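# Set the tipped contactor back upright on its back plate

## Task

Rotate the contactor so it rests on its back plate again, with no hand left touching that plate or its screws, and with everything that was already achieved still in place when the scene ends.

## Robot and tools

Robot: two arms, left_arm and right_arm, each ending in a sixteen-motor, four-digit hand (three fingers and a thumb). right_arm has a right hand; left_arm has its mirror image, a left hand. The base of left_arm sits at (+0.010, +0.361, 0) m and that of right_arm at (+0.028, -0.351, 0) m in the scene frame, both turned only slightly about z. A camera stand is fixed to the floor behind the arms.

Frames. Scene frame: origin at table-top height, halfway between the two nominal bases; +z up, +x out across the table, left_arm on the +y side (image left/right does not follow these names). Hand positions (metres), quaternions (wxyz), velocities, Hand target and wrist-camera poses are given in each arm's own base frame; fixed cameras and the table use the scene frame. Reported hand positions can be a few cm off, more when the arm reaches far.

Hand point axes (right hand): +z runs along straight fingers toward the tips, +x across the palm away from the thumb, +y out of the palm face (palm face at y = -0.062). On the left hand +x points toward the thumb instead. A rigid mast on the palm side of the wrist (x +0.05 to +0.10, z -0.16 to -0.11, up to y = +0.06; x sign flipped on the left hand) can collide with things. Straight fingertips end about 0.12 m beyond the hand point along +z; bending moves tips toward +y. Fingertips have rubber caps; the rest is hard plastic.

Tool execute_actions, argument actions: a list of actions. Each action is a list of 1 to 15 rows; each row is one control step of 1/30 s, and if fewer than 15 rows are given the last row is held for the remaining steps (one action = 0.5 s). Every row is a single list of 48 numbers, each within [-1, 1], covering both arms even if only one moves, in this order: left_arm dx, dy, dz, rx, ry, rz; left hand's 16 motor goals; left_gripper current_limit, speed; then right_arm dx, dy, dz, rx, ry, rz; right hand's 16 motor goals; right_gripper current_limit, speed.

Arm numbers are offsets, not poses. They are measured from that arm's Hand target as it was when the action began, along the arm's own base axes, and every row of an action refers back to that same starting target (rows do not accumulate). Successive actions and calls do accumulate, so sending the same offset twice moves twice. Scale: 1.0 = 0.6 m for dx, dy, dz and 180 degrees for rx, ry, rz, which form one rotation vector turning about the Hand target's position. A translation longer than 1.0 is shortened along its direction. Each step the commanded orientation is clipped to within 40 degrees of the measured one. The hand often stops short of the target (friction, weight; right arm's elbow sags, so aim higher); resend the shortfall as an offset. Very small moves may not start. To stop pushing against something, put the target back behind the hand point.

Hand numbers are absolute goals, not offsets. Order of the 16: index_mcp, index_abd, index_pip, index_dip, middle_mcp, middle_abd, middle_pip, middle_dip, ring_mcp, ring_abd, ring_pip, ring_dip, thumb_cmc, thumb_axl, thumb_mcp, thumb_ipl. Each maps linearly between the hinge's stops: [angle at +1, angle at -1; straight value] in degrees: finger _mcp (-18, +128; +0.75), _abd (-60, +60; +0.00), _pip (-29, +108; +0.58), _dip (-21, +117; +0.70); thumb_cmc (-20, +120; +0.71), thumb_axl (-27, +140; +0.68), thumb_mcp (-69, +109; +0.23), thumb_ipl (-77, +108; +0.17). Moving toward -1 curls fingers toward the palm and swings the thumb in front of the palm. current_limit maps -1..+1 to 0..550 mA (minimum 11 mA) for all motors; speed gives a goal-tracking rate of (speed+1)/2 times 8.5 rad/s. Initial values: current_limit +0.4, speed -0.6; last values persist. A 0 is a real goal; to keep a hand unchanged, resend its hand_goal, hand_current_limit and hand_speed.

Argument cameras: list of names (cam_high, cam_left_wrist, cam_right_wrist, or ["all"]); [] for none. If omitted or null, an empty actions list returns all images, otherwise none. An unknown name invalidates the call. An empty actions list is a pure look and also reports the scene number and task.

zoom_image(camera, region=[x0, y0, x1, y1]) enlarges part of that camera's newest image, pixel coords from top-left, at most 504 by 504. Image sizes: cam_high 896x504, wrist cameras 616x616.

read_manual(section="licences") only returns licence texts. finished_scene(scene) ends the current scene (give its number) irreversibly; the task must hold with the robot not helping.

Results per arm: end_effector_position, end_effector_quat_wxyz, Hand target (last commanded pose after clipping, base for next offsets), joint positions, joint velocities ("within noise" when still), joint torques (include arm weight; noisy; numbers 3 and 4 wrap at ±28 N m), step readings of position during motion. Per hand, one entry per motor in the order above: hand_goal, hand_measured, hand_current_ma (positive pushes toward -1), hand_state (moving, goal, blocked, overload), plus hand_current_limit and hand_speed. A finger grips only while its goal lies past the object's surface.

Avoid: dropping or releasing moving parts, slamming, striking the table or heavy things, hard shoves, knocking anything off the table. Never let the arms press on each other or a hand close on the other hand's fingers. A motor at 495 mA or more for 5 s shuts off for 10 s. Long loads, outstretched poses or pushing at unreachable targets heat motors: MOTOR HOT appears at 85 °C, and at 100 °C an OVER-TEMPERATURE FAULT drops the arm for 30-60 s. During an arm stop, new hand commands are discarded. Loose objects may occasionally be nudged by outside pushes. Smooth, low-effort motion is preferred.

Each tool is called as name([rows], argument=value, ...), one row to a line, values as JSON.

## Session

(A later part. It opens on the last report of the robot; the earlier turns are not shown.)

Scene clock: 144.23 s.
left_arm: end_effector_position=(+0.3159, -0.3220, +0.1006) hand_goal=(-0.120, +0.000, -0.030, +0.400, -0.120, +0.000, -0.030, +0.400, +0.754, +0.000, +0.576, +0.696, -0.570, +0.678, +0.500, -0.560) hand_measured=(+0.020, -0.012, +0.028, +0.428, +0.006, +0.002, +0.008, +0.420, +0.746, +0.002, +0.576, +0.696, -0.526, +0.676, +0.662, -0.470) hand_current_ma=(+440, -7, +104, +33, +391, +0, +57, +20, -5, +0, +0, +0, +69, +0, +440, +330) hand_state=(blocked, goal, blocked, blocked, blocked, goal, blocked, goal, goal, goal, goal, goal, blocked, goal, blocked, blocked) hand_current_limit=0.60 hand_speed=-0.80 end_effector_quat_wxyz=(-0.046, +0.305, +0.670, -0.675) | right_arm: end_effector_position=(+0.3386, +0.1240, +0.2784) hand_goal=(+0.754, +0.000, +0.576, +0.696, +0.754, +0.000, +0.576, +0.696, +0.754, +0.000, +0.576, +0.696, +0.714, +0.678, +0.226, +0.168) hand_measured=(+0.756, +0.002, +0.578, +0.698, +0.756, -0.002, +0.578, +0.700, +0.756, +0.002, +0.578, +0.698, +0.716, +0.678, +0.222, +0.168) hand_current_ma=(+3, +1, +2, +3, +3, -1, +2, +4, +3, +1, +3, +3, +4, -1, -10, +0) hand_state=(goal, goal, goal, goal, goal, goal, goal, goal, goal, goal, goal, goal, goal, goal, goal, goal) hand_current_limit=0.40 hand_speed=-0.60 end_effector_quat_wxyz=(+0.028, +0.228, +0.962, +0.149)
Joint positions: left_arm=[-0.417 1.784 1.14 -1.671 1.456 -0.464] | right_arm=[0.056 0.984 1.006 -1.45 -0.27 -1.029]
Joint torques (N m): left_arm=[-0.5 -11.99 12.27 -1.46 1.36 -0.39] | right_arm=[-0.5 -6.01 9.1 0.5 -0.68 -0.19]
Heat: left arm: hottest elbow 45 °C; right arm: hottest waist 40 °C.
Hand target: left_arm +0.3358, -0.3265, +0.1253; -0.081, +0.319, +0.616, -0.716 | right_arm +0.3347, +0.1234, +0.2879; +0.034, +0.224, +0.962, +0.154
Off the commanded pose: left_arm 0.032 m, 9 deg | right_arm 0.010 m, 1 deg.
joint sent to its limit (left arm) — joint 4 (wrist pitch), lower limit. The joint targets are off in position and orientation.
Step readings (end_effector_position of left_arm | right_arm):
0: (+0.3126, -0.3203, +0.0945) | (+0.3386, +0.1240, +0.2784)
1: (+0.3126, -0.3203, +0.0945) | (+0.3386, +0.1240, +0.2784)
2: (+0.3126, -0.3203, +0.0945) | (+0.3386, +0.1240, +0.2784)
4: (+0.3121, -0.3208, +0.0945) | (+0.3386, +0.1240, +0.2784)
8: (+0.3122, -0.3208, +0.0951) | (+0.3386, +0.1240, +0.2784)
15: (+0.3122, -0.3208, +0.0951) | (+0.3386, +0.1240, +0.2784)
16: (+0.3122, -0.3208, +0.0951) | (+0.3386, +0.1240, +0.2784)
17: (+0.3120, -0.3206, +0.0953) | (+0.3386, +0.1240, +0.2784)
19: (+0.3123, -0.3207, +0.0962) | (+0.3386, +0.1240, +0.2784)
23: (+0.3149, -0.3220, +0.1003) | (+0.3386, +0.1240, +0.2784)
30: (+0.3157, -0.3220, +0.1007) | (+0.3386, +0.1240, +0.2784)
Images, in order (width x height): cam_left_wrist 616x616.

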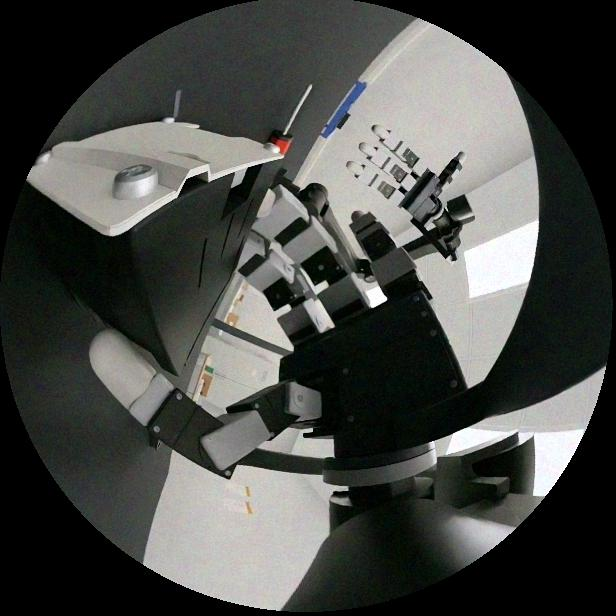

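execute_actions([
  [[0.012,-0.008,0.035,0.02,0.04,0,-0.12,0,-0.03,0.4,-0.12,0,-0.03,0.4,0.754,0,0.576,0.696,-0.571,0.678,0.5,-0.56,0.6,-0.8,0,0,0,0,0,0,0.754,0,0.576,0.696,0.754,0,0.576,0.696,0.754,0,0.576,0.696,0.714,0.678,0.226,0.168,0.4,-0.6]],
], cameras=["all"])

Scene clock: 147.10 s.
left_arm: end_effector_position=(+0.3182, -0.3219, +0.1095) hand_goal=(-0.120, +0.000, -0.030, +0.400, -0.120, +0.000, -0.030, +0.400, +0.754, +0.000, +0.576, +0.696, -0.570, +0.678, +0.500, -0.560) hand_measured=(+0.016, -0.012, +0.032, +0.430, -0.004, +0.000, +0.010, +0.422, +0.746, +0.002, +0.576, +0.696, -0.526, +0.676, +0.662, -0.470) hand_current_ma=(+440, -7, +115, +39, +341, +0, +61, +24, -5, +0, +0, +0, +72, +0, +440, +330) hand_state=(blocked, goal, blocked, blocked, blocked, goal, blocked, blocked, goal, goal, goal, goal, blocked, goal, blocked, blocked) hand_current_limit=0.60 hand_speed=-0.80 end_effector_quat_wxyz=(-0.100, +0.241, +0.693, -0.671) | right_arm: end_effector_position=(+0.3386, +0.1240, +0.2784) hand_goal=(+0.754, +0.000, +0.576, +0.696, +0.754, +0.000, +0.576, +0.696, +0.754, +0.000, +0.576, +0.696, +0.714, +0.678, +0.226, +0.168) hand_measured=(+0.756, +0.002, +0.578, +0.698, +0.756, -0.002, +0.578, +0.700, +0.756, +0.002, +0.578, +0.698, +0.716, +0.678, +0.222, +0.168) hand_current_ma=(+3, +1, +2, +3, +3, -1, +2, +4, +3, +1, +3, +3, +4, -1, -10, +0) hand_state=(goal, goal, goal, goal, goal, goal, goal, goal, goal, goal, goal, goal, goal, goal, goal, goal) hand_current_limit=0.40 hand_speed=-0.60 end_effector_quat_wxyz=(+0.028, +0.228, +0.962, +0.149)
Joint positions: left_arm=[-0.416 1.797 1.19 -1.671 1.468 -0.675] | right_arm=[0.056 0.984 1.006 -1.45 -0.27 -1.029]
Joint torques (N m): left_arm=[0.09 -12.63 14.01 -1.48 1.81 -0.51] | right_arm=[-0.5 -6.07 9.09 0.46 -0.68 -0.19]
Heat: left arm: hottest elbow 45 °C; right arm: hottest waist 40 °C.
Hand target: left_arm +0.3430, -0.3313, +0.1463; -0.129, +0.271, +0.632, -0.715 | right_arm +0.3347, +0.1234, +0.2879; +0.034, +0.224, +0.962, +0.154
Off the commanded pose: left_arm 0.045 m, 10 deg | right_arm 0.010 m, 1 deg.
joint sent to its limit (left arm) — joint 4 (wrist pitch), lower limit. The joint targets are off in position and orientation.
Step readings (end_effector_position of left_arm | right_arm):
0: (+0.3158, -0.3219, +0.1006) | (+0.3386, +0.1240, +0.2784)
1: (+0.3162, -0.3221, +0.1010) | (+0.3386, +0.1240, +0.2784)
2: (+0.3164, -0.3222, +0.1018) | (+0.3386, +0.1240, +0.2784)
4: (+0.3167, -0.3220, +0.1024) | (+0.3386, +0.1240, +0.2784)
8: (+0.3186, -0.3227, +0.1064) | (+0.3386, +0.1240, +0.2784)
15: (+0.3179, -0.3225, +0.1086) | (+0.3386, +0.1240, +0.2784)

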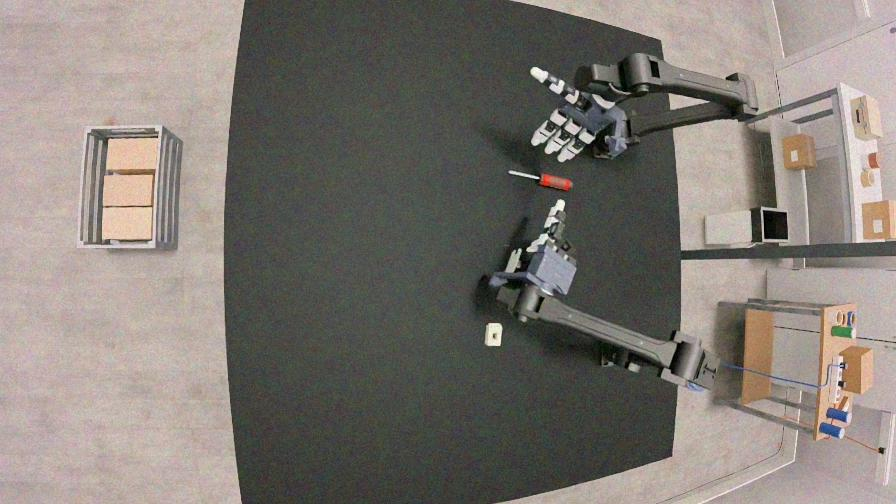

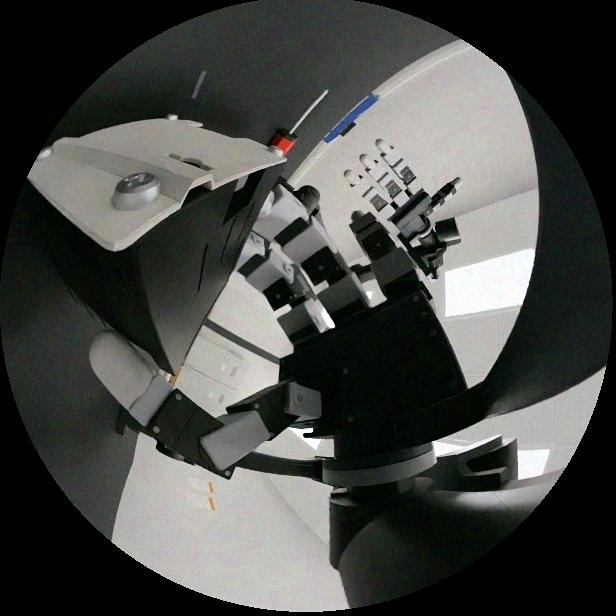

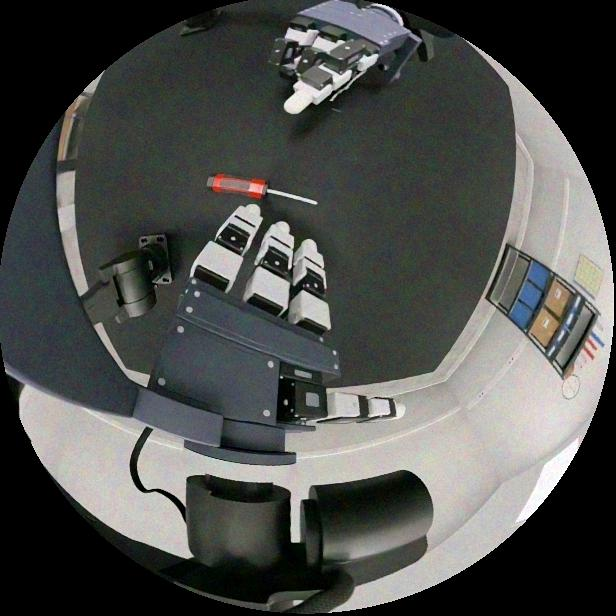

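execute_actions([
  [[0.025,-0.012,0.02,0.039,0.0735,0,-0.12,0,-0.03,0.4,-0.12,0,-0.03,0.4,0.754,0,0.576,0.696,-0.571,0.678,0.5,-0.56,0.6,-0.8,0,0,0,0,0,0,0.754,0,0.576,0.696,0.754,0,0.576,0.696,0.754,0,0.576,0.696,0.714,0.678,0.226,0.168,0.4,-0.6]],
], cameras=["all"])

Scene clock: 148.80 s.
left_arm: end_effector_position=(+0.3364, -0.3310, +0.1193) hand_goal=(-0.120, +0.000, -0.030, +0.400, -0.120, +0.000, -0.030, +0.400, +0.754, +0.000, +0.576, +0.696, -0.570, +0.678, +0.500, -0.560) hand_measured=(+0.014, -0.018, +0.032, +0.430, -0.008, -0.004, +0.014, +0.426, +0.746, +0.002, +0.576, +0.696, -0.534, +0.676, +0.662, -0.470) hand_current_ma=(+431, -14, +118, +40, +327, -1, +68, +30, -5, +0, +0, +0, +54, +0, +440, +330) hand_state=(blocked, goal, blocked, blocked, blocked, goal, blocked, blocked, goal, goal, goal, goal, blocked, goal, blocked, blocked) hand_current_limit=0.60 hand_speed=-0.80 end_effector_quat_wxyz=(-0.172, +0.149, +0.712, -0.665) | right_arm: end_effector_position=(+0.3386, +0.1240, +0.2784) hand_goal=(+0.754, +0.000, +0.576, +0.696, +0.754, +0.000, +0.576, +0.696, +0.754, +0.000, +0.576, +0.696, +0.714, +0.678, +0.226, +0.168) hand_measured=(+0.756, +0.002, +0.578, +0.698, +0.756, -0.002, +0.578, +0.700, +0.756, +0.002, +0.578, +0.698, +0.716, +0.678, +0.222, +0.168) hand_current_ma=(+3, +1, +2, +3, +3, -1, +2, +4, +3, +1, +3, +3, +4, -1, -10, +0) hand_state=(goal, goal, goal, goal, goal, goal, goal, goal, goal, goal, goal, goal, goal, goal, goal, goal) hand_current_limit=0.40 hand_speed=-0.60 end_effector_quat_wxyz=(+0.028, +0.228, +0.962, +0.149)
Joint positions: left_arm=[-0.414 1.864 1.307 -1.671 1.498 -0.96] | right_arm=[0.056 0.984 1.006 -1.45 -0.27 -1.029]
Joint torques (N m): left_arm=[-0.91 -14.92 14.45 -1.46 1.89 -0.79] | right_arm=[-0.44 -6.12 9.1 0.51 -0.69 -0.19]
Heat: left arm: hottest elbow 45 °C; right arm: hottest waist 40 °C.
Hand target: left_arm +0.3580, -0.3385, +0.1583; -0.217, +0.179, +0.655, -0.701 | right_arm +0.3347, +0.1234, +0.2879; +0.034, +0.224, +0.962, +0.154
Off the commanded pose: left_arm 0.045 m, 10 deg | right_arm 0.010 m, 1 deg.
joint sent to its limit (left arm) — joint 4 (wrist pitch), lower limit. The joint targets are off in position and orientation.
Step readings (end_effector_position of left_arm | right_arm):
0: (+0.3182, -0.3219, +0.1095) | (+0.3386, +0.1240, +0.2784)
1: (+0.3180, -0.3218, +0.1096) | (+0.3386, +0.1240, +0.2784)
2: (+0.3189, -0.3224, +0.1104) | (+0.3386, +0.1240, +0.2784)
4: (+0.3222, -0.3251, +0.1126) | (+0.3386, +0.1240, +0.2784)
8: (+0.3325, -0.3303, +0.1169) | (+0.3386, +0.1240, +0.2784)
15: (+0.3372, -0.3321, +0.1187) | (+0.3386, +0.1240, +0.2784)

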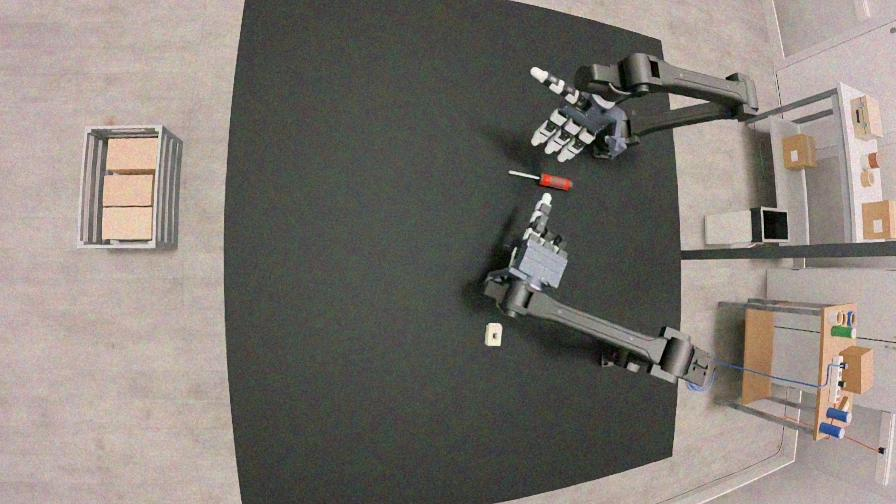

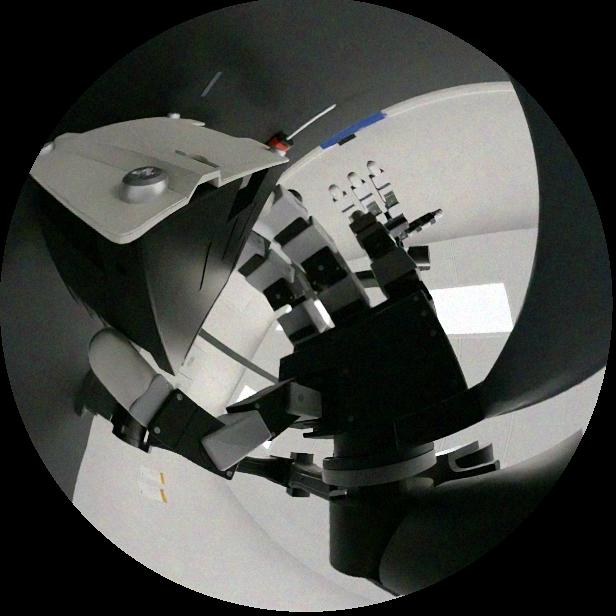

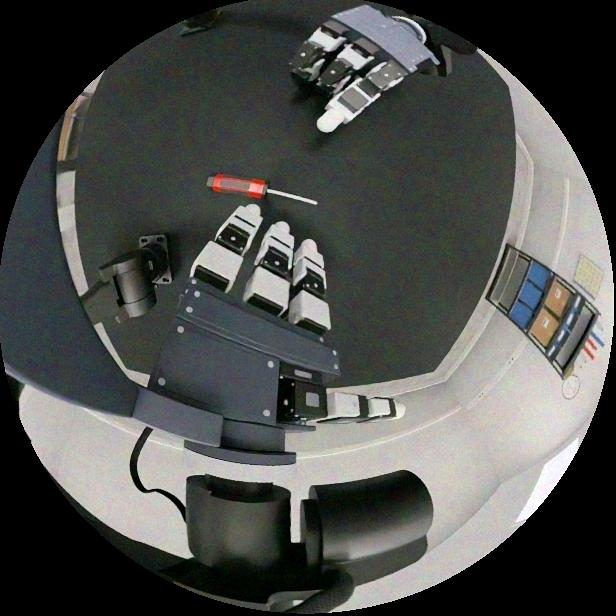

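execute_actions([
  [[0.022,-0.012,0.0,0.047,0.088,0,-0.12,0,-0.03,0.4,-0.12,0,-0.03,0.4,0.754,0,0.576,0.696,-0.571,0.678,0.5,-0.56,0.6,-0.8,0,0,0,0,0,0,0.754,0,0.576,0.696,0.754,0,0.576,0.696,0.754,0,0.576,0.696,0.714,0.678,0.226,0.168,0.4,-0.6]],
], cameras=["all"])

Scene clock: 150.47 s.
left_arm: end_effector_position=(+0.3544, -0.3382, +0.1219) hand_goal=(-0.120, +0.000, -0.030, +0.400, -0.120, +0.000, -0.030, +0.400, +0.754, +0.000, +0.576, +0.696, -0.570, +0.678, +0.500, -0.560) hand_measured=(+0.012, -0.026, +0.036, +0.434, -0.016, -0.006, +0.014, +0.426, +0.746, +0.002, +0.576, +0.696, -0.562, +0.676, +0.662, -0.470) hand_current_ma=(+421, -25, +132, +45, +289, -2, +68, +30, -5, +0, +0, +0, +5, +0, +440, +330) hand_state=(blocked, blocked, blocked, blocked, blocked, goal, blocked, blocked, goal, goal, goal, goal, goal, goal, blocked, blocked) hand_current_limit=0.60 hand_speed=-0.80 end_effector_quat_wxyz=(-0.262, +0.031, +0.718, -0.644) | right_arm: end_effector_position=(+0.3386, +0.1240, +0.2784) hand_goal=(+0.754, +0.000, +0.576, +0.696, +0.754, +0.000, +0.576, +0.696, +0.754, +0.000, +0.576, +0.696, +0.714, +0.678, +0.226, +0.168) hand_measured=(+0.756, +0.002, +0.578, +0.698, +0.756, -0.002, +0.578, +0.700, +0.756, +0.002, +0.578, +0.698, +0.716, +0.678, +0.222, +0.168) hand_current_ma=(+3, +1, +2, +3, +3, -1, +2, +4, +3, +1, +3, +3, +4, -1, -10, +0) hand_state=(goal, goal, goal, goal, goal, goal, goal, goal, goal, goal, goal, goal, goal, goal, goal, goal) hand_current_limit=0.40 hand_speed=-0.60 end_effector_quat_wxyz=(+0.028, +0.228, +0.962, +0.149)
Joint positions: left_arm=[-0.407 1.962 1.425 -1.671 1.531 -1.276] | right_arm=[0.056 0.984 1.006 -1.45 -0.27 -1.029]
Joint torques (N m): left_arm=[-0.32 -15.85 13.86 -1.28 1.93 -0.95] | right_arm=[-0.62 -6.01 9.13 0.5 -0.69 -0.2]
Heat: left arm: hottest elbow 45 °C; right arm: hottest waist 40 °C.
Hand target: left_arm +0.3712, -0.3457, +0.1583; -0.318, +0.064, +0.669, -0.669 | right_arm +0.3347, +0.1234, +0.2879; +0.034, +0.224, +0.962, +0.154
Off the commanded pose: left_arm 0.041 m, 10 deg | right_arm 0.010 m, 1 deg.
joint sent to its limit (left arm) — joint 4 (wrist pitch), lower limit. The joint targets are off in position and orientation.
Step readings (end_effector_position of left_arm | right_arm):
0: (+0.3364, -0.3310, +0.1193) | (+0.3386, +0.1240, +0.2784)
1: (+0.3367, -0.3313, +0.1192) | (+0.3386, +0.1240, +0.2784)
2: (+0.3374, -0.3318, +0.1196) | (+0.3386, +0.1240, +0.2784)
4: (+0.3420, -0.3341, +0.1208) | (+0.3386, +0.1240, +0.2784)
8: (+0.3540, -0.3393, +0.1231) | (+0.3386, +0.1240, +0.2784)
15: (+0.3556, -0.3395, +0.1220) | (+0.3386, +0.1240, +0.2784)

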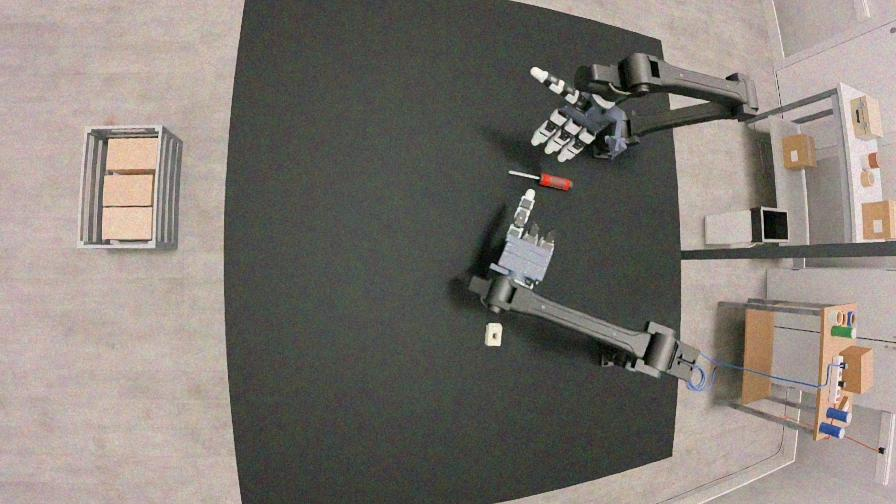

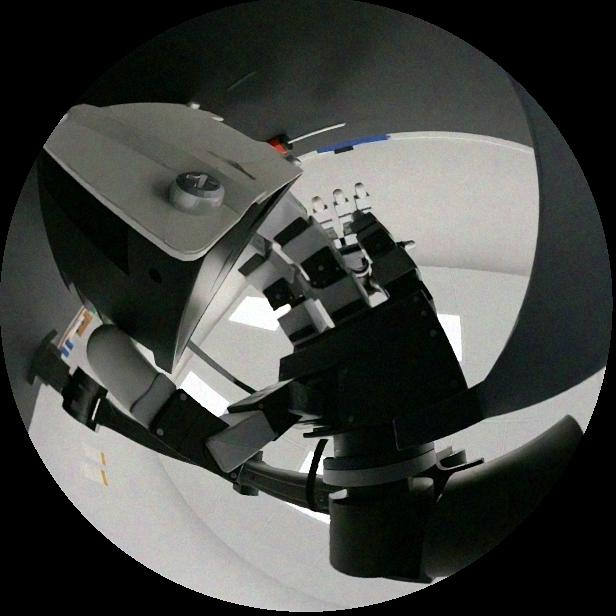

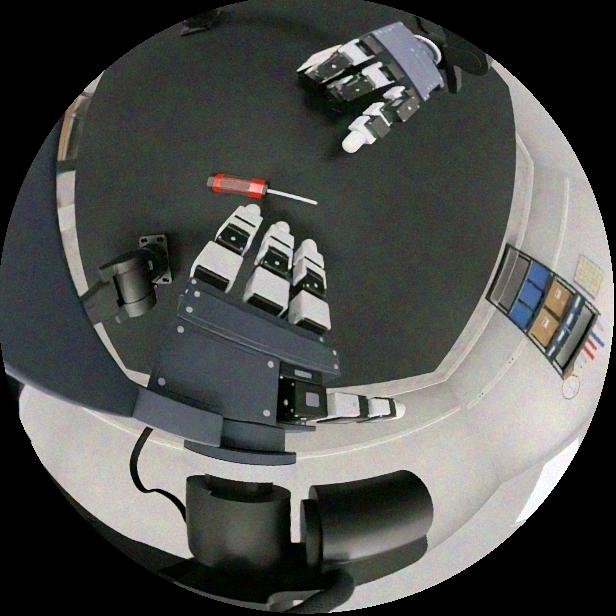

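execute_actions([
  [[0.0,0.0,0.035,0.0,0.0,0,-0.14,0,-0.03,0.4,-0.14,0,-0.03,0.4,0.754,0,0.576,0.696,-0.571,0.678,0.48,-0.58,0.68,-0.8,0,0,0,0,0,0,0.754,0,0.576,0.696,0.754,0,0.576,0.696,0.754,0,0.576,0.696,0.714,0.678,0.226,0.168,0.4,-0.6]],
  [[0.01,-0.006,0.01,0.047,0.088,0,-0.14,0,-0.03,0.4,-0.14,0,-0.03,0.4,0.754,0,0.576,0.696,-0.571,0.678,0.48,-0.58,0.68,-0.8,0,0,0,0,0,0,0.754,0,0.576,0.696,0.754,0,0.576,0.696,0.754,0,0.576,0.696,0.714,0.678,0.226,0.168,0.4,-0.6]],
], cameras=["all"])

Scene clock: 154.13 s.
left_arm: end_effector_position=(+0.3592, -0.3417, +0.1297) hand_goal=(-0.140, +0.000, -0.030, +0.400, -0.140, +0.000, -0.030, +0.400, +0.754, +0.000, +0.576, +0.696, -0.570, +0.678, +0.480, -0.580) hand_measured=(-0.002, -0.028, +0.040, +0.436, -0.020, -0.024, +0.022, +0.426, +0.746, +0.000, +0.576, +0.696, -0.604, +0.676, +0.662, -0.470) hand_current_ma=(+452, -28, +143, +50, +360, -22, +88, +31, -5, +0, +0, +0, -49, +0, +462, +452) hand_state=(blocked, blocked, blocked, blocked, blocked, blocked, blocked, blocked, goal, goal, goal, goal, blocked, goal, blocked, blocked) hand_current_limit=0.68 hand_speed=-0.80 end_effector_quat_wxyz=(-0.352, -0.077, +0.708, -0.607) | right_arm: end_effector_position=(+0.3386, +0.1240, +0.2784) hand_goal=(+0.754, +0.000, +0.576, +0.696, +0.754, +0.000, +0.576, +0.696, +0.754, +0.000, +0.576, +0.696, +0.714, +0.678, +0.226, +0.168) hand_measured=(+0.756, +0.002, +0.578, +0.698, +0.756, -0.002, +0.578, +0.700, +0.756, +0.002, +0.578, +0.698, +0.716, +0.678, +0.222, +0.168) hand_current_ma=(+3, +1, +2, +3, +3, -1, +2, +4, +3, +1, +3, +3, +4, -1, -10, +0) hand_state=(goal, goal, goal, goal, goal, goal, goal, goal, goal, goal, goal, goal, goal, goal, goal, goal) hand_current_limit=0.40 hand_speed=-0.60 end_effector_quat_wxyz=(+0.028, +0.228, +0.962, +0.149)
Joint positions: left_arm=[-0.405 2.027 1.496 -1.669 1.552 -1.576] | right_arm=[0.056 0.984 1.006 -1.45 -0.27 -1.029]
Joint torques (N m): left_arm=[-0.21 -18.26 14.86 -1.7 2.26 -1.59] | right_arm=[-0.56 -6.07 9.1 0.5 -0.68 -0.2]
Heat: left arm: hottest elbow 46 °C; right arm: hottest waist 40 °C.
Hand target: left_arm +0.3772, -0.3493, +0.1853; -0.411, -0.053, +0.666, -0.621 | right_arm +0.3347, +0.1234, +0.2879; +0.034, +0.224, +0.962, +0.154
Off the commanded pose: left_arm 0.059 m, 9 deg | right_arm 0.010 m, 1 deg.
joint sent to its limit (left arm) — joint 4 (wrist pitch), lower limit. The joint targets are off in position and orientation.
Step readings (end_effector_position of left_arm | right_arm):
0: (+0.3544, -0.3382, +0.1219) | (+0.3386, +0.1240, +0.2784)
1: (+0.3544, -0.3382, +0.1219) | (+0.3386, +0.1240, +0.2784)
2: (+0.3542, -0.3381, +0.1220) | (+0.3386, +0.1240, +0.2784)
4: (+0.3543, -0.3382, +0.1220) | (+0.3386, +0.1240, +0.2784)
8: (+0.3538, -0.3379, +0.1224) | (+0.3386, +0.1240, +0.2784)
15: (+0.3532, -0.3377, +0.1228) | (+0.3386, +0.1240, +0.2784)
16: (+0.3535, -0.3378, +0.1233) | (+0.3386, +0.1240, +0.2784)
17: (+0.3529, -0.3376, +0.1245) | (+0.3386, +0.1240, +0.2784)
19: (+0.3548, -0.3381, +0.1269) | (+0.3386, +0.1240, +0.2784)
23: (+0.3604, -0.3418, +0.1307) | (+0.3386, +0.1240, +0.2784)
30: (+0.3603, -0.3421, +0.1296) | (+0.3386, +0.1240, +0.2784)

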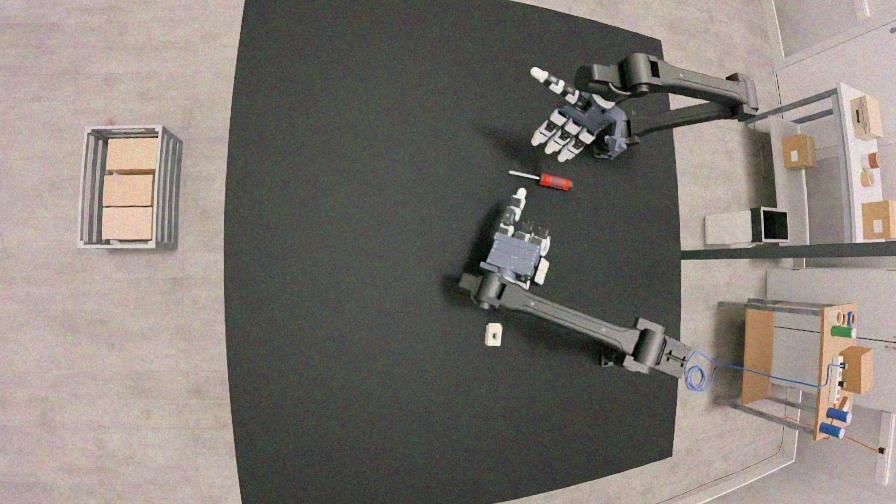

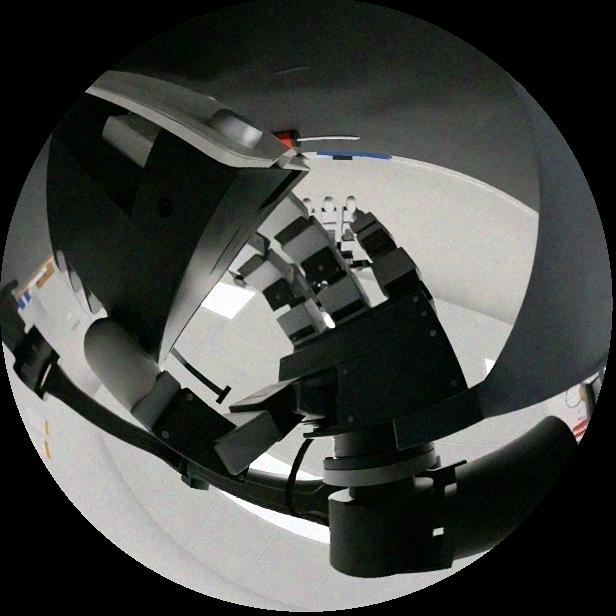

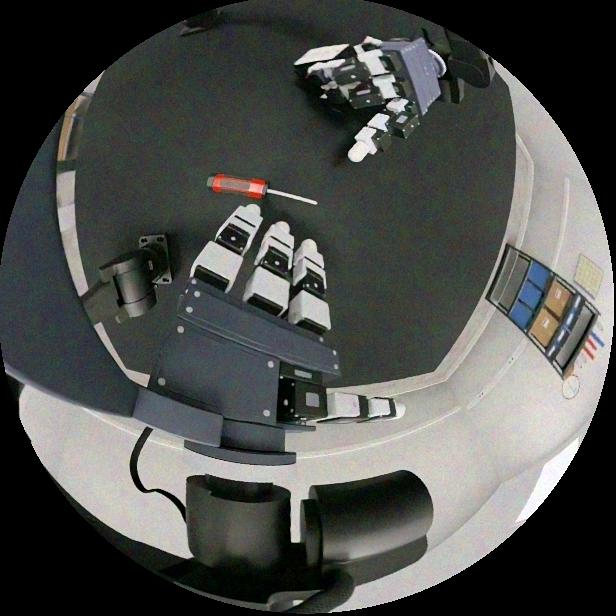

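zoom_image(camera="cam_high", region=[440, 170, 620, 320])

zoom_image(camera="cam_right_wrist", region=[240, 0, 480, 180])

zoom_image(camera="cam_left_wrist", region=[0, 60, 340, 400])

Scaled by 2.800 from the camera's 896x504 image, which has a finer 1280x720 frame.

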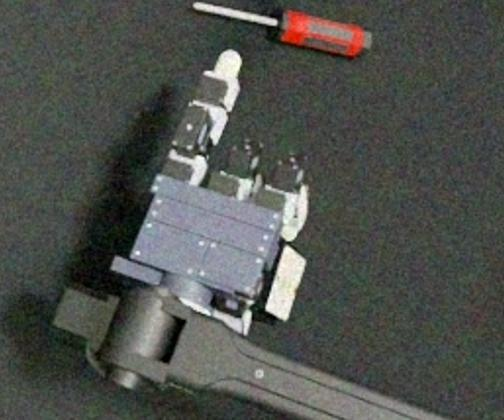

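Scaled by 2.100 from the camera's 616x616 image, which has a finer 880x880 frame.

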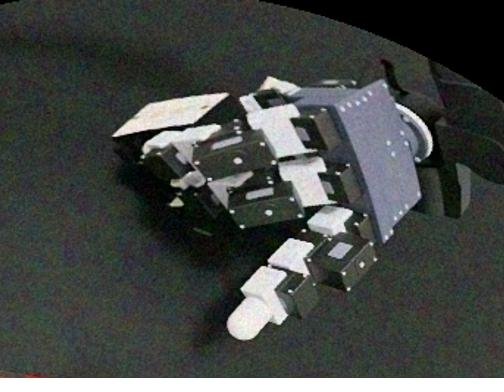

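Scaled by 1.482 from the camera's 616x616 image, which has a finer 880x880 frame.

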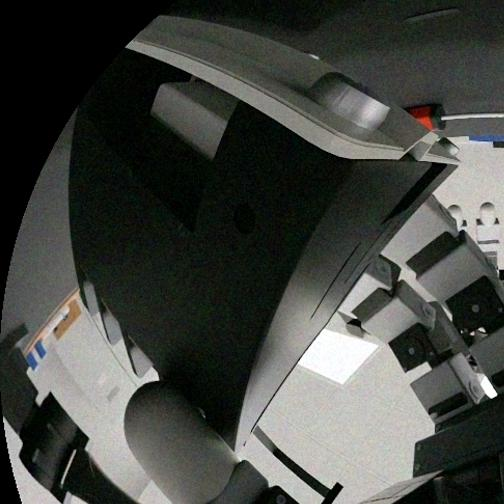

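execute_actions([
  [[0.01,-0.006,0.0,0.035,0.066,0,-0.14,0,-0.03,0.4,-0.14,0,-0.03,0.4,0.754,0,0.576,0.696,-0.571,0.678,0.48,-0.58,0.68,-0.8,0,0,0,0,0,0,0.754,0,0.576,0.696,0.754,0,0.576,0.696,0.754,0,0.576,0.696,0.714,0.678,0.226,0.168,0.4,-0.6]],
], cameras=["all"])

Scene clock: 156.47 s.
left_arm: end_effector_position=(+0.3665, -0.3455, +0.1252) hand_goal=(-0.140, +0.000, -0.030, +0.400, -0.140, +0.000, -0.030, +0.400, +0.754, +0.000, +0.576, +0.696, -0.570, +0.678, +0.480, -0.580) hand_measured=(-0.002, -0.028, +0.040, +0.436, -0.020, -0.040, +0.022, +0.426, +0.746, +0.000, +0.576, +0.696, -0.622, +0.678, +0.662, -0.470) hand_current_ma=(+447, -28, +143, +51, +360, -48, +88, +31, -5, +0, +0, +0, -91, +0, +462, +452) hand_state=(blocked, blocked, blocked, blocked, blocked, blocked, blocked, blocked, goal, goal, goal, goal, blocked, goal, blocked, blocked) hand_current_limit=0.68 hand_speed=-0.80 end_effector_quat_wxyz=(-0.411, -0.149, +0.695, -0.571) | right_arm: end_effector_position=(+0.3386, +0.1240, +0.2784) hand_goal=(+0.754, +0.000, +0.576, +0.696, +0.754, +0.000, +0.576, +0.696, +0.754, +0.000, +0.576, +0.696, +0.714, +0.678, +0.226, +0.168) hand_measured=(+0.756, +0.002, +0.578, +0.698, +0.756, -0.002, +0.578, +0.700, +0.756, +0.002, +0.578, +0.698, +0.716, +0.678, +0.222, +0.168) hand_current_ma=(+3, +1, +2, +3, +3, -1, +2, +4, +3, +1, +3, +3, +4, -1, -10, +0) hand_state=(goal, goal, goal, goal, goal, goal, goal, goal, goal, goal, goal, goal, goal, goal, goal, goal) hand_current_limit=0.40 hand_speed=-0.60 end_effector_quat_wxyz=(+0.028, +0.228, +0.962, +0.149)
Joint positions: left_arm=[-0.405 2.094 1.549 -1.664 1.558 -1.768] | right_arm=[0.056 0.984 1.006 -1.45 -0.27 -1.029]
Joint torques (N m): left_arm=[-0.38 -18.78 14.3 -1.87 2.32 -1.92] | right_arm=[-0.38 -5.95 9.09 0.47 -0.69 -0.2]
Heat: left arm: hottest elbow 46 °C; right arm: hottest waist 40 °C.
Hand target: left_arm +0.3832, -0.3529, +0.1853; -0.474, -0.139, +0.653, -0.574 | right_arm +0.3347, +0.1234, +0.2879; +0.034, +0.224, +0.962, +0.154
Off the commanded pose: left_arm 0.063 m, 9 deg | right_arm 0.010 m, 1 deg.
joint sent to its limit (left arm) — joint 4 (wrist pitch), lower limit; joint 5 (wrist yaw), upper limit. The joint targets are off in position and orientation.
Step readings (end_effector_position of left_arm | right_arm):
0: (+0.3592, -0.3417, +0.1297) | (+0.3386, +0.1240, +0.2784)
1: (+0.3591, -0.3416, +0.1293) | (+0.3386, +0.1240, +0.2784)
2: (+0.3594, -0.3418, +0.1300) | (+0.3386, +0.1240, +0.2784)
4: (+0.3618, -0.3429, +0.1300) | (+0.3386, +0.1240, +0.2784)
8: (+0.3670, -0.3456, +0.1271) | (+0.3386, +0.1240, +0.2784)
15: (+0.3667, -0.3456, +0.1253) | (+0.3386, +0.1240, +0.2784)

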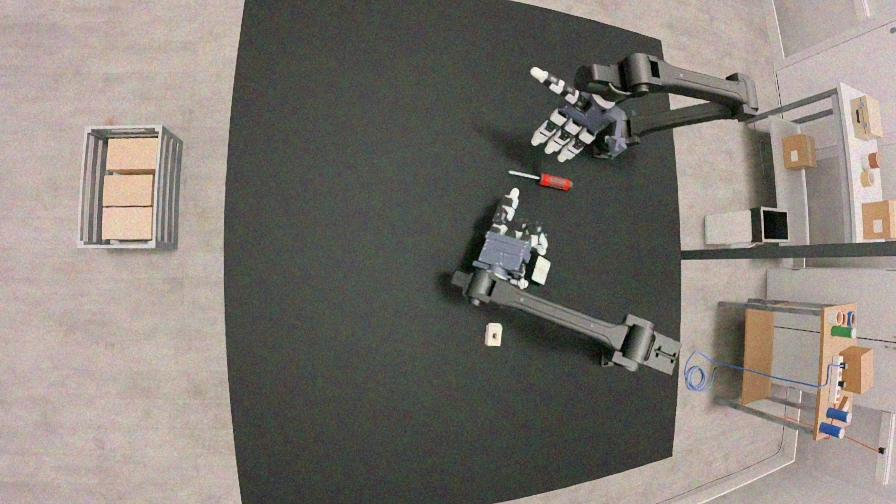

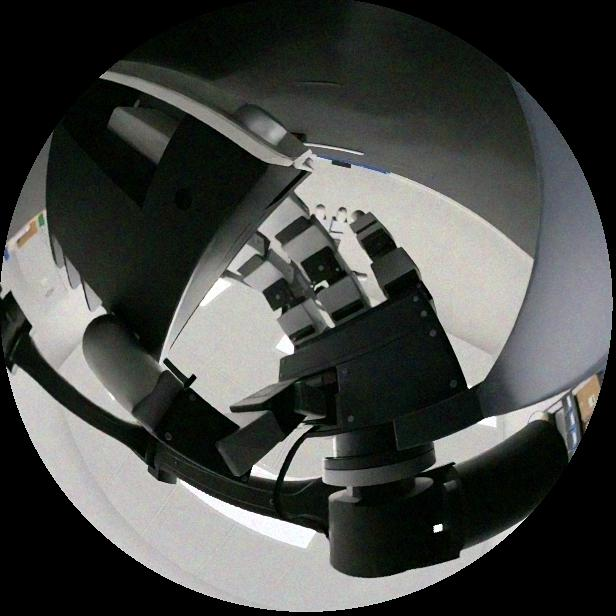

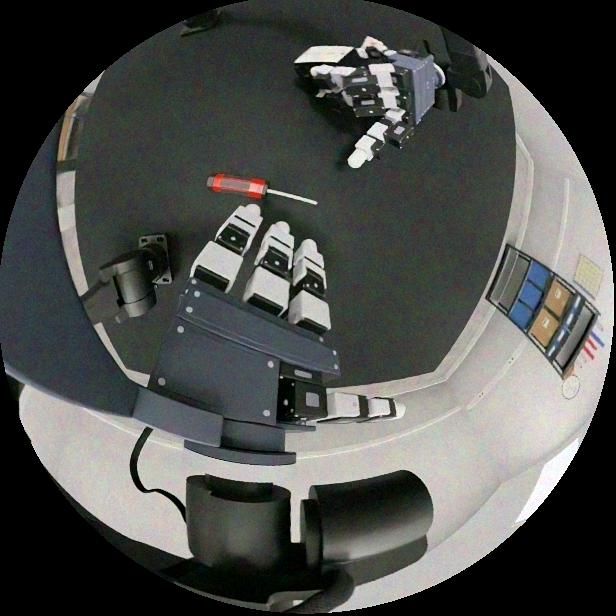

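execute_actions([
  [[-0.01,0.006,-0.025,-0.045,-0.085,0,-0.14,0,-0.03,0.4,-0.14,0,-0.03,0.4,0.754,0,0.576,0.696,-0.571,0.678,0.48,-0.58,0.68,-0.8,0,0,0,0,0,0,0.754,0,0.576,0.696,0.754,0,0.576,0.696,0.754,0,0.576,0.696,0.714,0.678,0.226,0.168,0.4,-0.6]],
], cameras=["all"])

Scene clock: 160.70 s.
left_arm: end_effector_position=(+0.3696, -0.3525, +0.1287) hand_goal=(-0.140, +0.000, -0.030, +0.400, -0.140, +0.000, -0.030, +0.400, +0.754, +0.000, +0.576, +0.696, -0.570, +0.678, +0.480, -0.580) hand_measured=(-0.002, -0.028, +0.042, +0.436, -0.028, -0.040, +0.022, +0.428, +0.746, +0.000, +0.576, +0.696, -0.586, +0.678, +0.662, -0.470) hand_current_ma=(+447, -28, +150, +51, +322, -48, +90, +35, -5, +0, +0, +0, -14, +0, +462, +452) hand_state=(blocked, blocked, blocked, blocked, blocked, blocked, blocked, blocked, goal, goal, goal, goal, goal, goal, blocked, blocked) hand_current_limit=0.68 hand_speed=-0.80 end_effector_quat_wxyz=(-0.356, -0.077, +0.706, -0.607) | right_arm: end_effector_position=(+0.3386, +0.1240, +0.2784) hand_goal=(+0.754, +0.000, +0.576, +0.696, +0.754, +0.000, +0.576, +0.696, +0.754, +0.000, +0.576, +0.696, +0.714, +0.678, +0.226, +0.168) hand_measured=(+0.756, +0.002, +0.578, +0.698, +0.756, -0.002, +0.578, +0.700, +0.756, +0.002, +0.578, +0.698, +0.716, +0.678, +0.222, +0.168) hand_current_ma=(+3, +1, +2, +3, +3, -1, +2, +4, +3, +1, +3, +3, +4, -1, -10, +0) hand_state=(goal, goal, goal, goal, goal, goal, goal, goal, goal, goal, goal, goal, goal, goal, goal, goal) hand_current_limit=0.40 hand_speed=-0.60 end_effector_quat_wxyz=(+0.028, +0.228, +0.962, +0.149)
Joint positions: left_arm=[-0.416 2.053 1.54 -1.628 1.559 -1.641] | right_arm=[0.056 0.984 1.006 -1.45 -0.27 -1.029]
Joint torques (N m): left_arm=[-0.44 -19.66 9.26 -2.11 2.2 -0.34] | right_arm=[-0.5 -6.01 9.11 0.49 -0.69 -0.19]
Heat: left arm: hottest elbow 46 °C; right arm: hottest waist 40 °C.
Hand target: left_arm +0.3772, -0.3493, +0.1703; -0.392, -0.027, +0.668, -0.632 | right_arm +0.3347, +0.1234, +0.2879; +0.034, +0.224, +0.962, +0.154
Off the commanded pose: left_arm 0.042 m, 9 deg | right_arm 0.010 m, 1 deg.
Step readings (end_effector_position of left_arm | right_arm):
0: (+0.3665, -0.3455, +0.1252) | (+0.3386, +0.1240, +0.2784)
1: (+0.3666, -0.3455, +0.1251) | (+0.3386, +0.1240, +0.2784)
2: (+0.3670, -0.3457, +0.1254) | (+0.3386, +0.1240, +0.2784)
4: (+0.3677, -0.3468, +0.1249) | (+0.3386, +0.1240, +0.2784)
8: (+0.3684, -0.3487, +0.1273) | (+0.3386, +0.1240, +0.2784)
15: (+0.3696, -0.3516, +0.1286) | (+0.3386, +0.1240, +0.2784)

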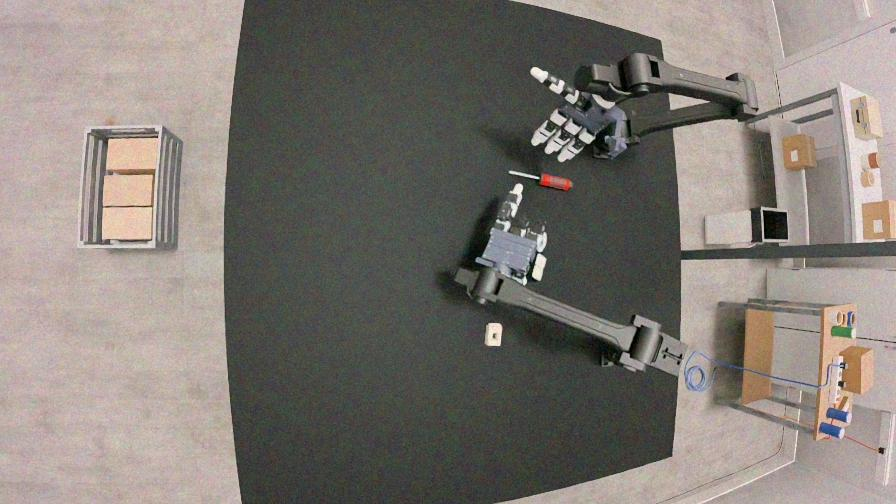

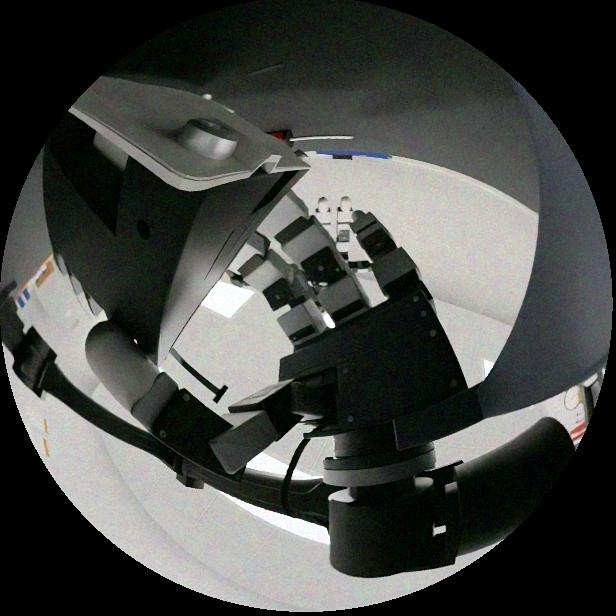

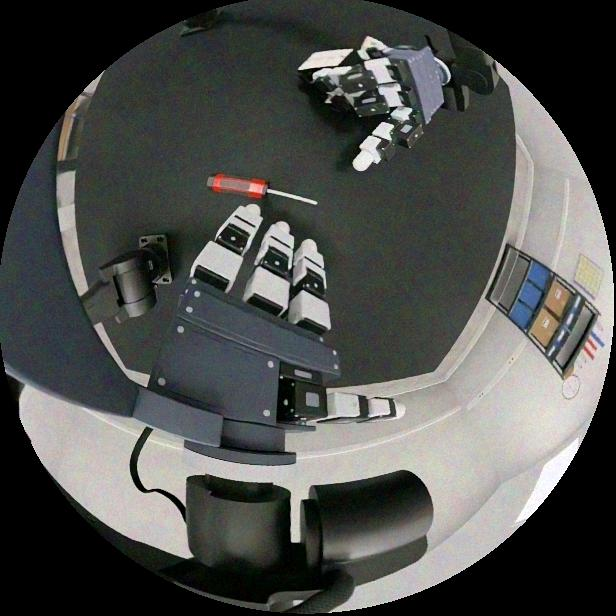

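zoom_image(camera="cam_left_wrist", region=[0, 50, 340, 390])

zoom_image(camera="cam_right_wrist", region=[260, 0, 480, 180])

Scaled by 1.482 from the camera's 616x616 image, which has a finer 880x880 frame.

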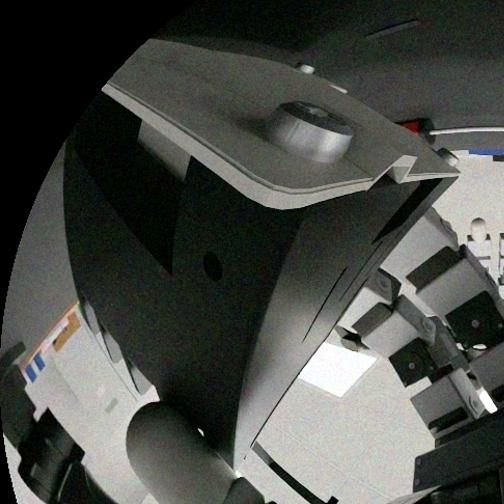

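Scaled by 2.291 from the camera's 616x616 image, which has a finer 880x880 frame.

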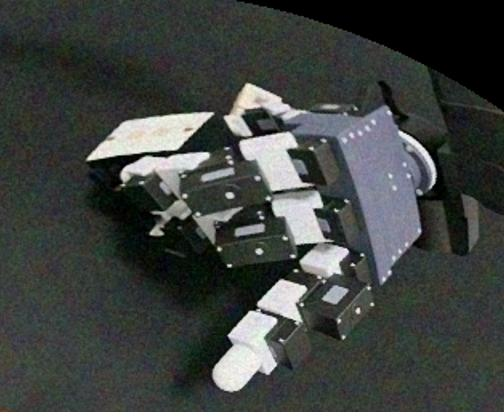

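execute_actions([
  [[0.0,0.0,-0.04,-0.02,-0.037,0,-0.14,0,-0.03,0.4,-0.14,0,-0.03,0.4,0.754,0,0.576,0.696,-0.571,0.678,0.48,-0.58,0.68,-0.8,0,0,0,0,0,0,0.754,0,0.576,0.696,0.754,0,0.576,0.696,0.754,0,0.576,0.696,0.714,0.678,0.226,0.168,0.4,-0.6]],
], cameras=["all"])

Scene clock: 162.40 s.
left_arm: end_effector_position=(+0.3662, -0.3517, +0.1275) hand_goal=(-0.140, +0.000, -0.030, +0.400, -0.140, +0.000, -0.030, +0.400, +0.754, +0.000, +0.576, +0.696, -0.570, +0.678, +0.480, -0.580) hand_measured=(-0.002, -0.018, +0.046, +0.436, -0.038, -0.032, +0.022, +0.428, +0.746, +0.000, +0.576, +0.696, -0.550, +0.676, +0.662, -0.472) hand_current_ma=(+447, -14, +162, +51, +281, -33, +90, +35, -5, +0, +0, +0, +21, -1, +462, +446) hand_state=(blocked, goal, blocked, blocked, blocked, blocked, blocked, blocked, goal, goal, goal, goal, blocked, goal, blocked, blocked) hand_current_limit=0.68 hand_speed=-0.80 end_effector_quat_wxyz=(-0.331, -0.049, +0.706, -0.624) | right_arm: end_effector_position=(+0.3386, +0.1240, +0.2784) hand_goal=(+0.754, +0.000, +0.576, +0.696, +0.754, +0.000, +0.576, +0.696, +0.754, +0.000, +0.576, +0.696, +0.714, +0.678, +0.226, +0.168) hand_measured=(+0.756, +0.002, +0.578, +0.698, +0.756, -0.002, +0.578, +0.700, +0.756, +0.002, +0.578, +0.698, +0.716, +0.678, +0.222, +0.168) hand_current_ma=(+3, +1, +2, +3, +3, -1, +2, +4, +3, +1, +3, +3, +4, -1, -10, +0) hand_state=(goal, goal, goal, goal, goal, goal, goal, goal, goal, goal, goal, goal, goal, goal, goal, goal) hand_current_limit=0.40 hand_speed=-0.60 end_effector_quat_wxyz=(+0.028, +0.228, +0.962, +0.149)
Joint positions: left_arm=[-0.416 2.025 1.505 -1.604 1.567 -1.574] | right_arm=[0.056 0.984 1.006 -1.45 -0.27 -1.029]
Joint torques (N m): left_arm=[-0.56 -16.85 8.17 -0.36 1.52 0.06] | right_arm=[-0.5 -6.07 9.1 0.46 -0.69 -0.19]
Heat: left arm: hottest elbow 46 °C; right arm: hottest waist 40 °C.
Hand target: left_arm +0.3772, -0.3493, +0.1463; -0.353, +0.022, +0.669, -0.654 | right_arm +0.3347, +0.1234, +0.2879; +0.034, +0.224, +0.962, +0.154
Off the commanded pose: left_arm 0.022 m, 10 deg | right_arm 0.010 m, 1 deg.
Step readings (end_effector_position of left_arm | right_arm):
0: (+0.3696, -0.3525, +0.1287) | (+0.3386, +0.1240, +0.2784)
1: (+0.3697, -0.3525, +0.1286) | (+0.3386, +0.1240, +0.2784)
2: (+0.3696, -0.3526, +0.1280) | (+0.3386, +0.1240, +0.2784)
4: (+0.3680, -0.3522, +0.1275) | (+0.3386, +0.1240, +0.2784)
8: (+0.3663, -0.3516, +0.1282) | (+0.3386, +0.1240, +0.2784)
15: (+0.3660, -0.3516, +0.1278) | (+0.3386, +0.1240, +0.2784)

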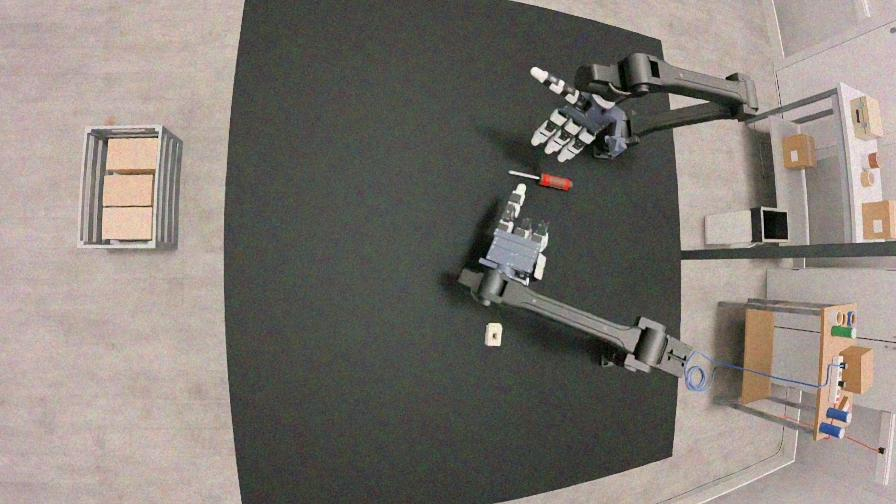

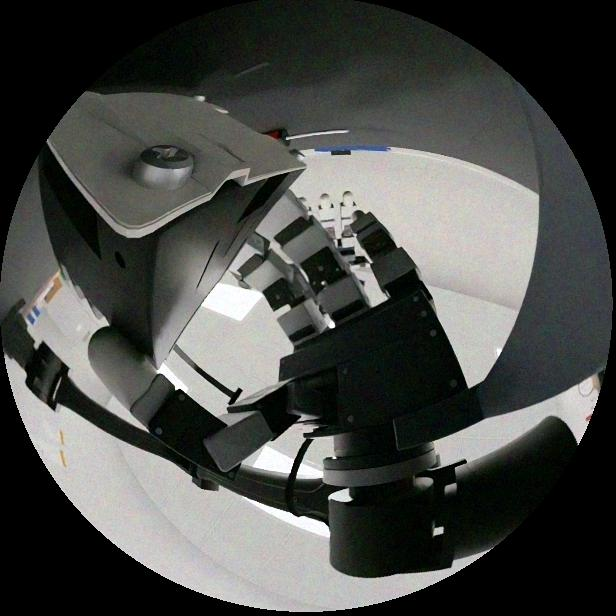

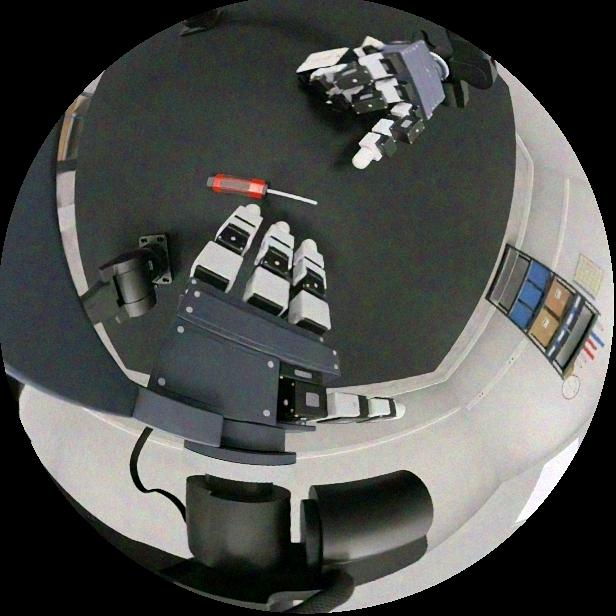

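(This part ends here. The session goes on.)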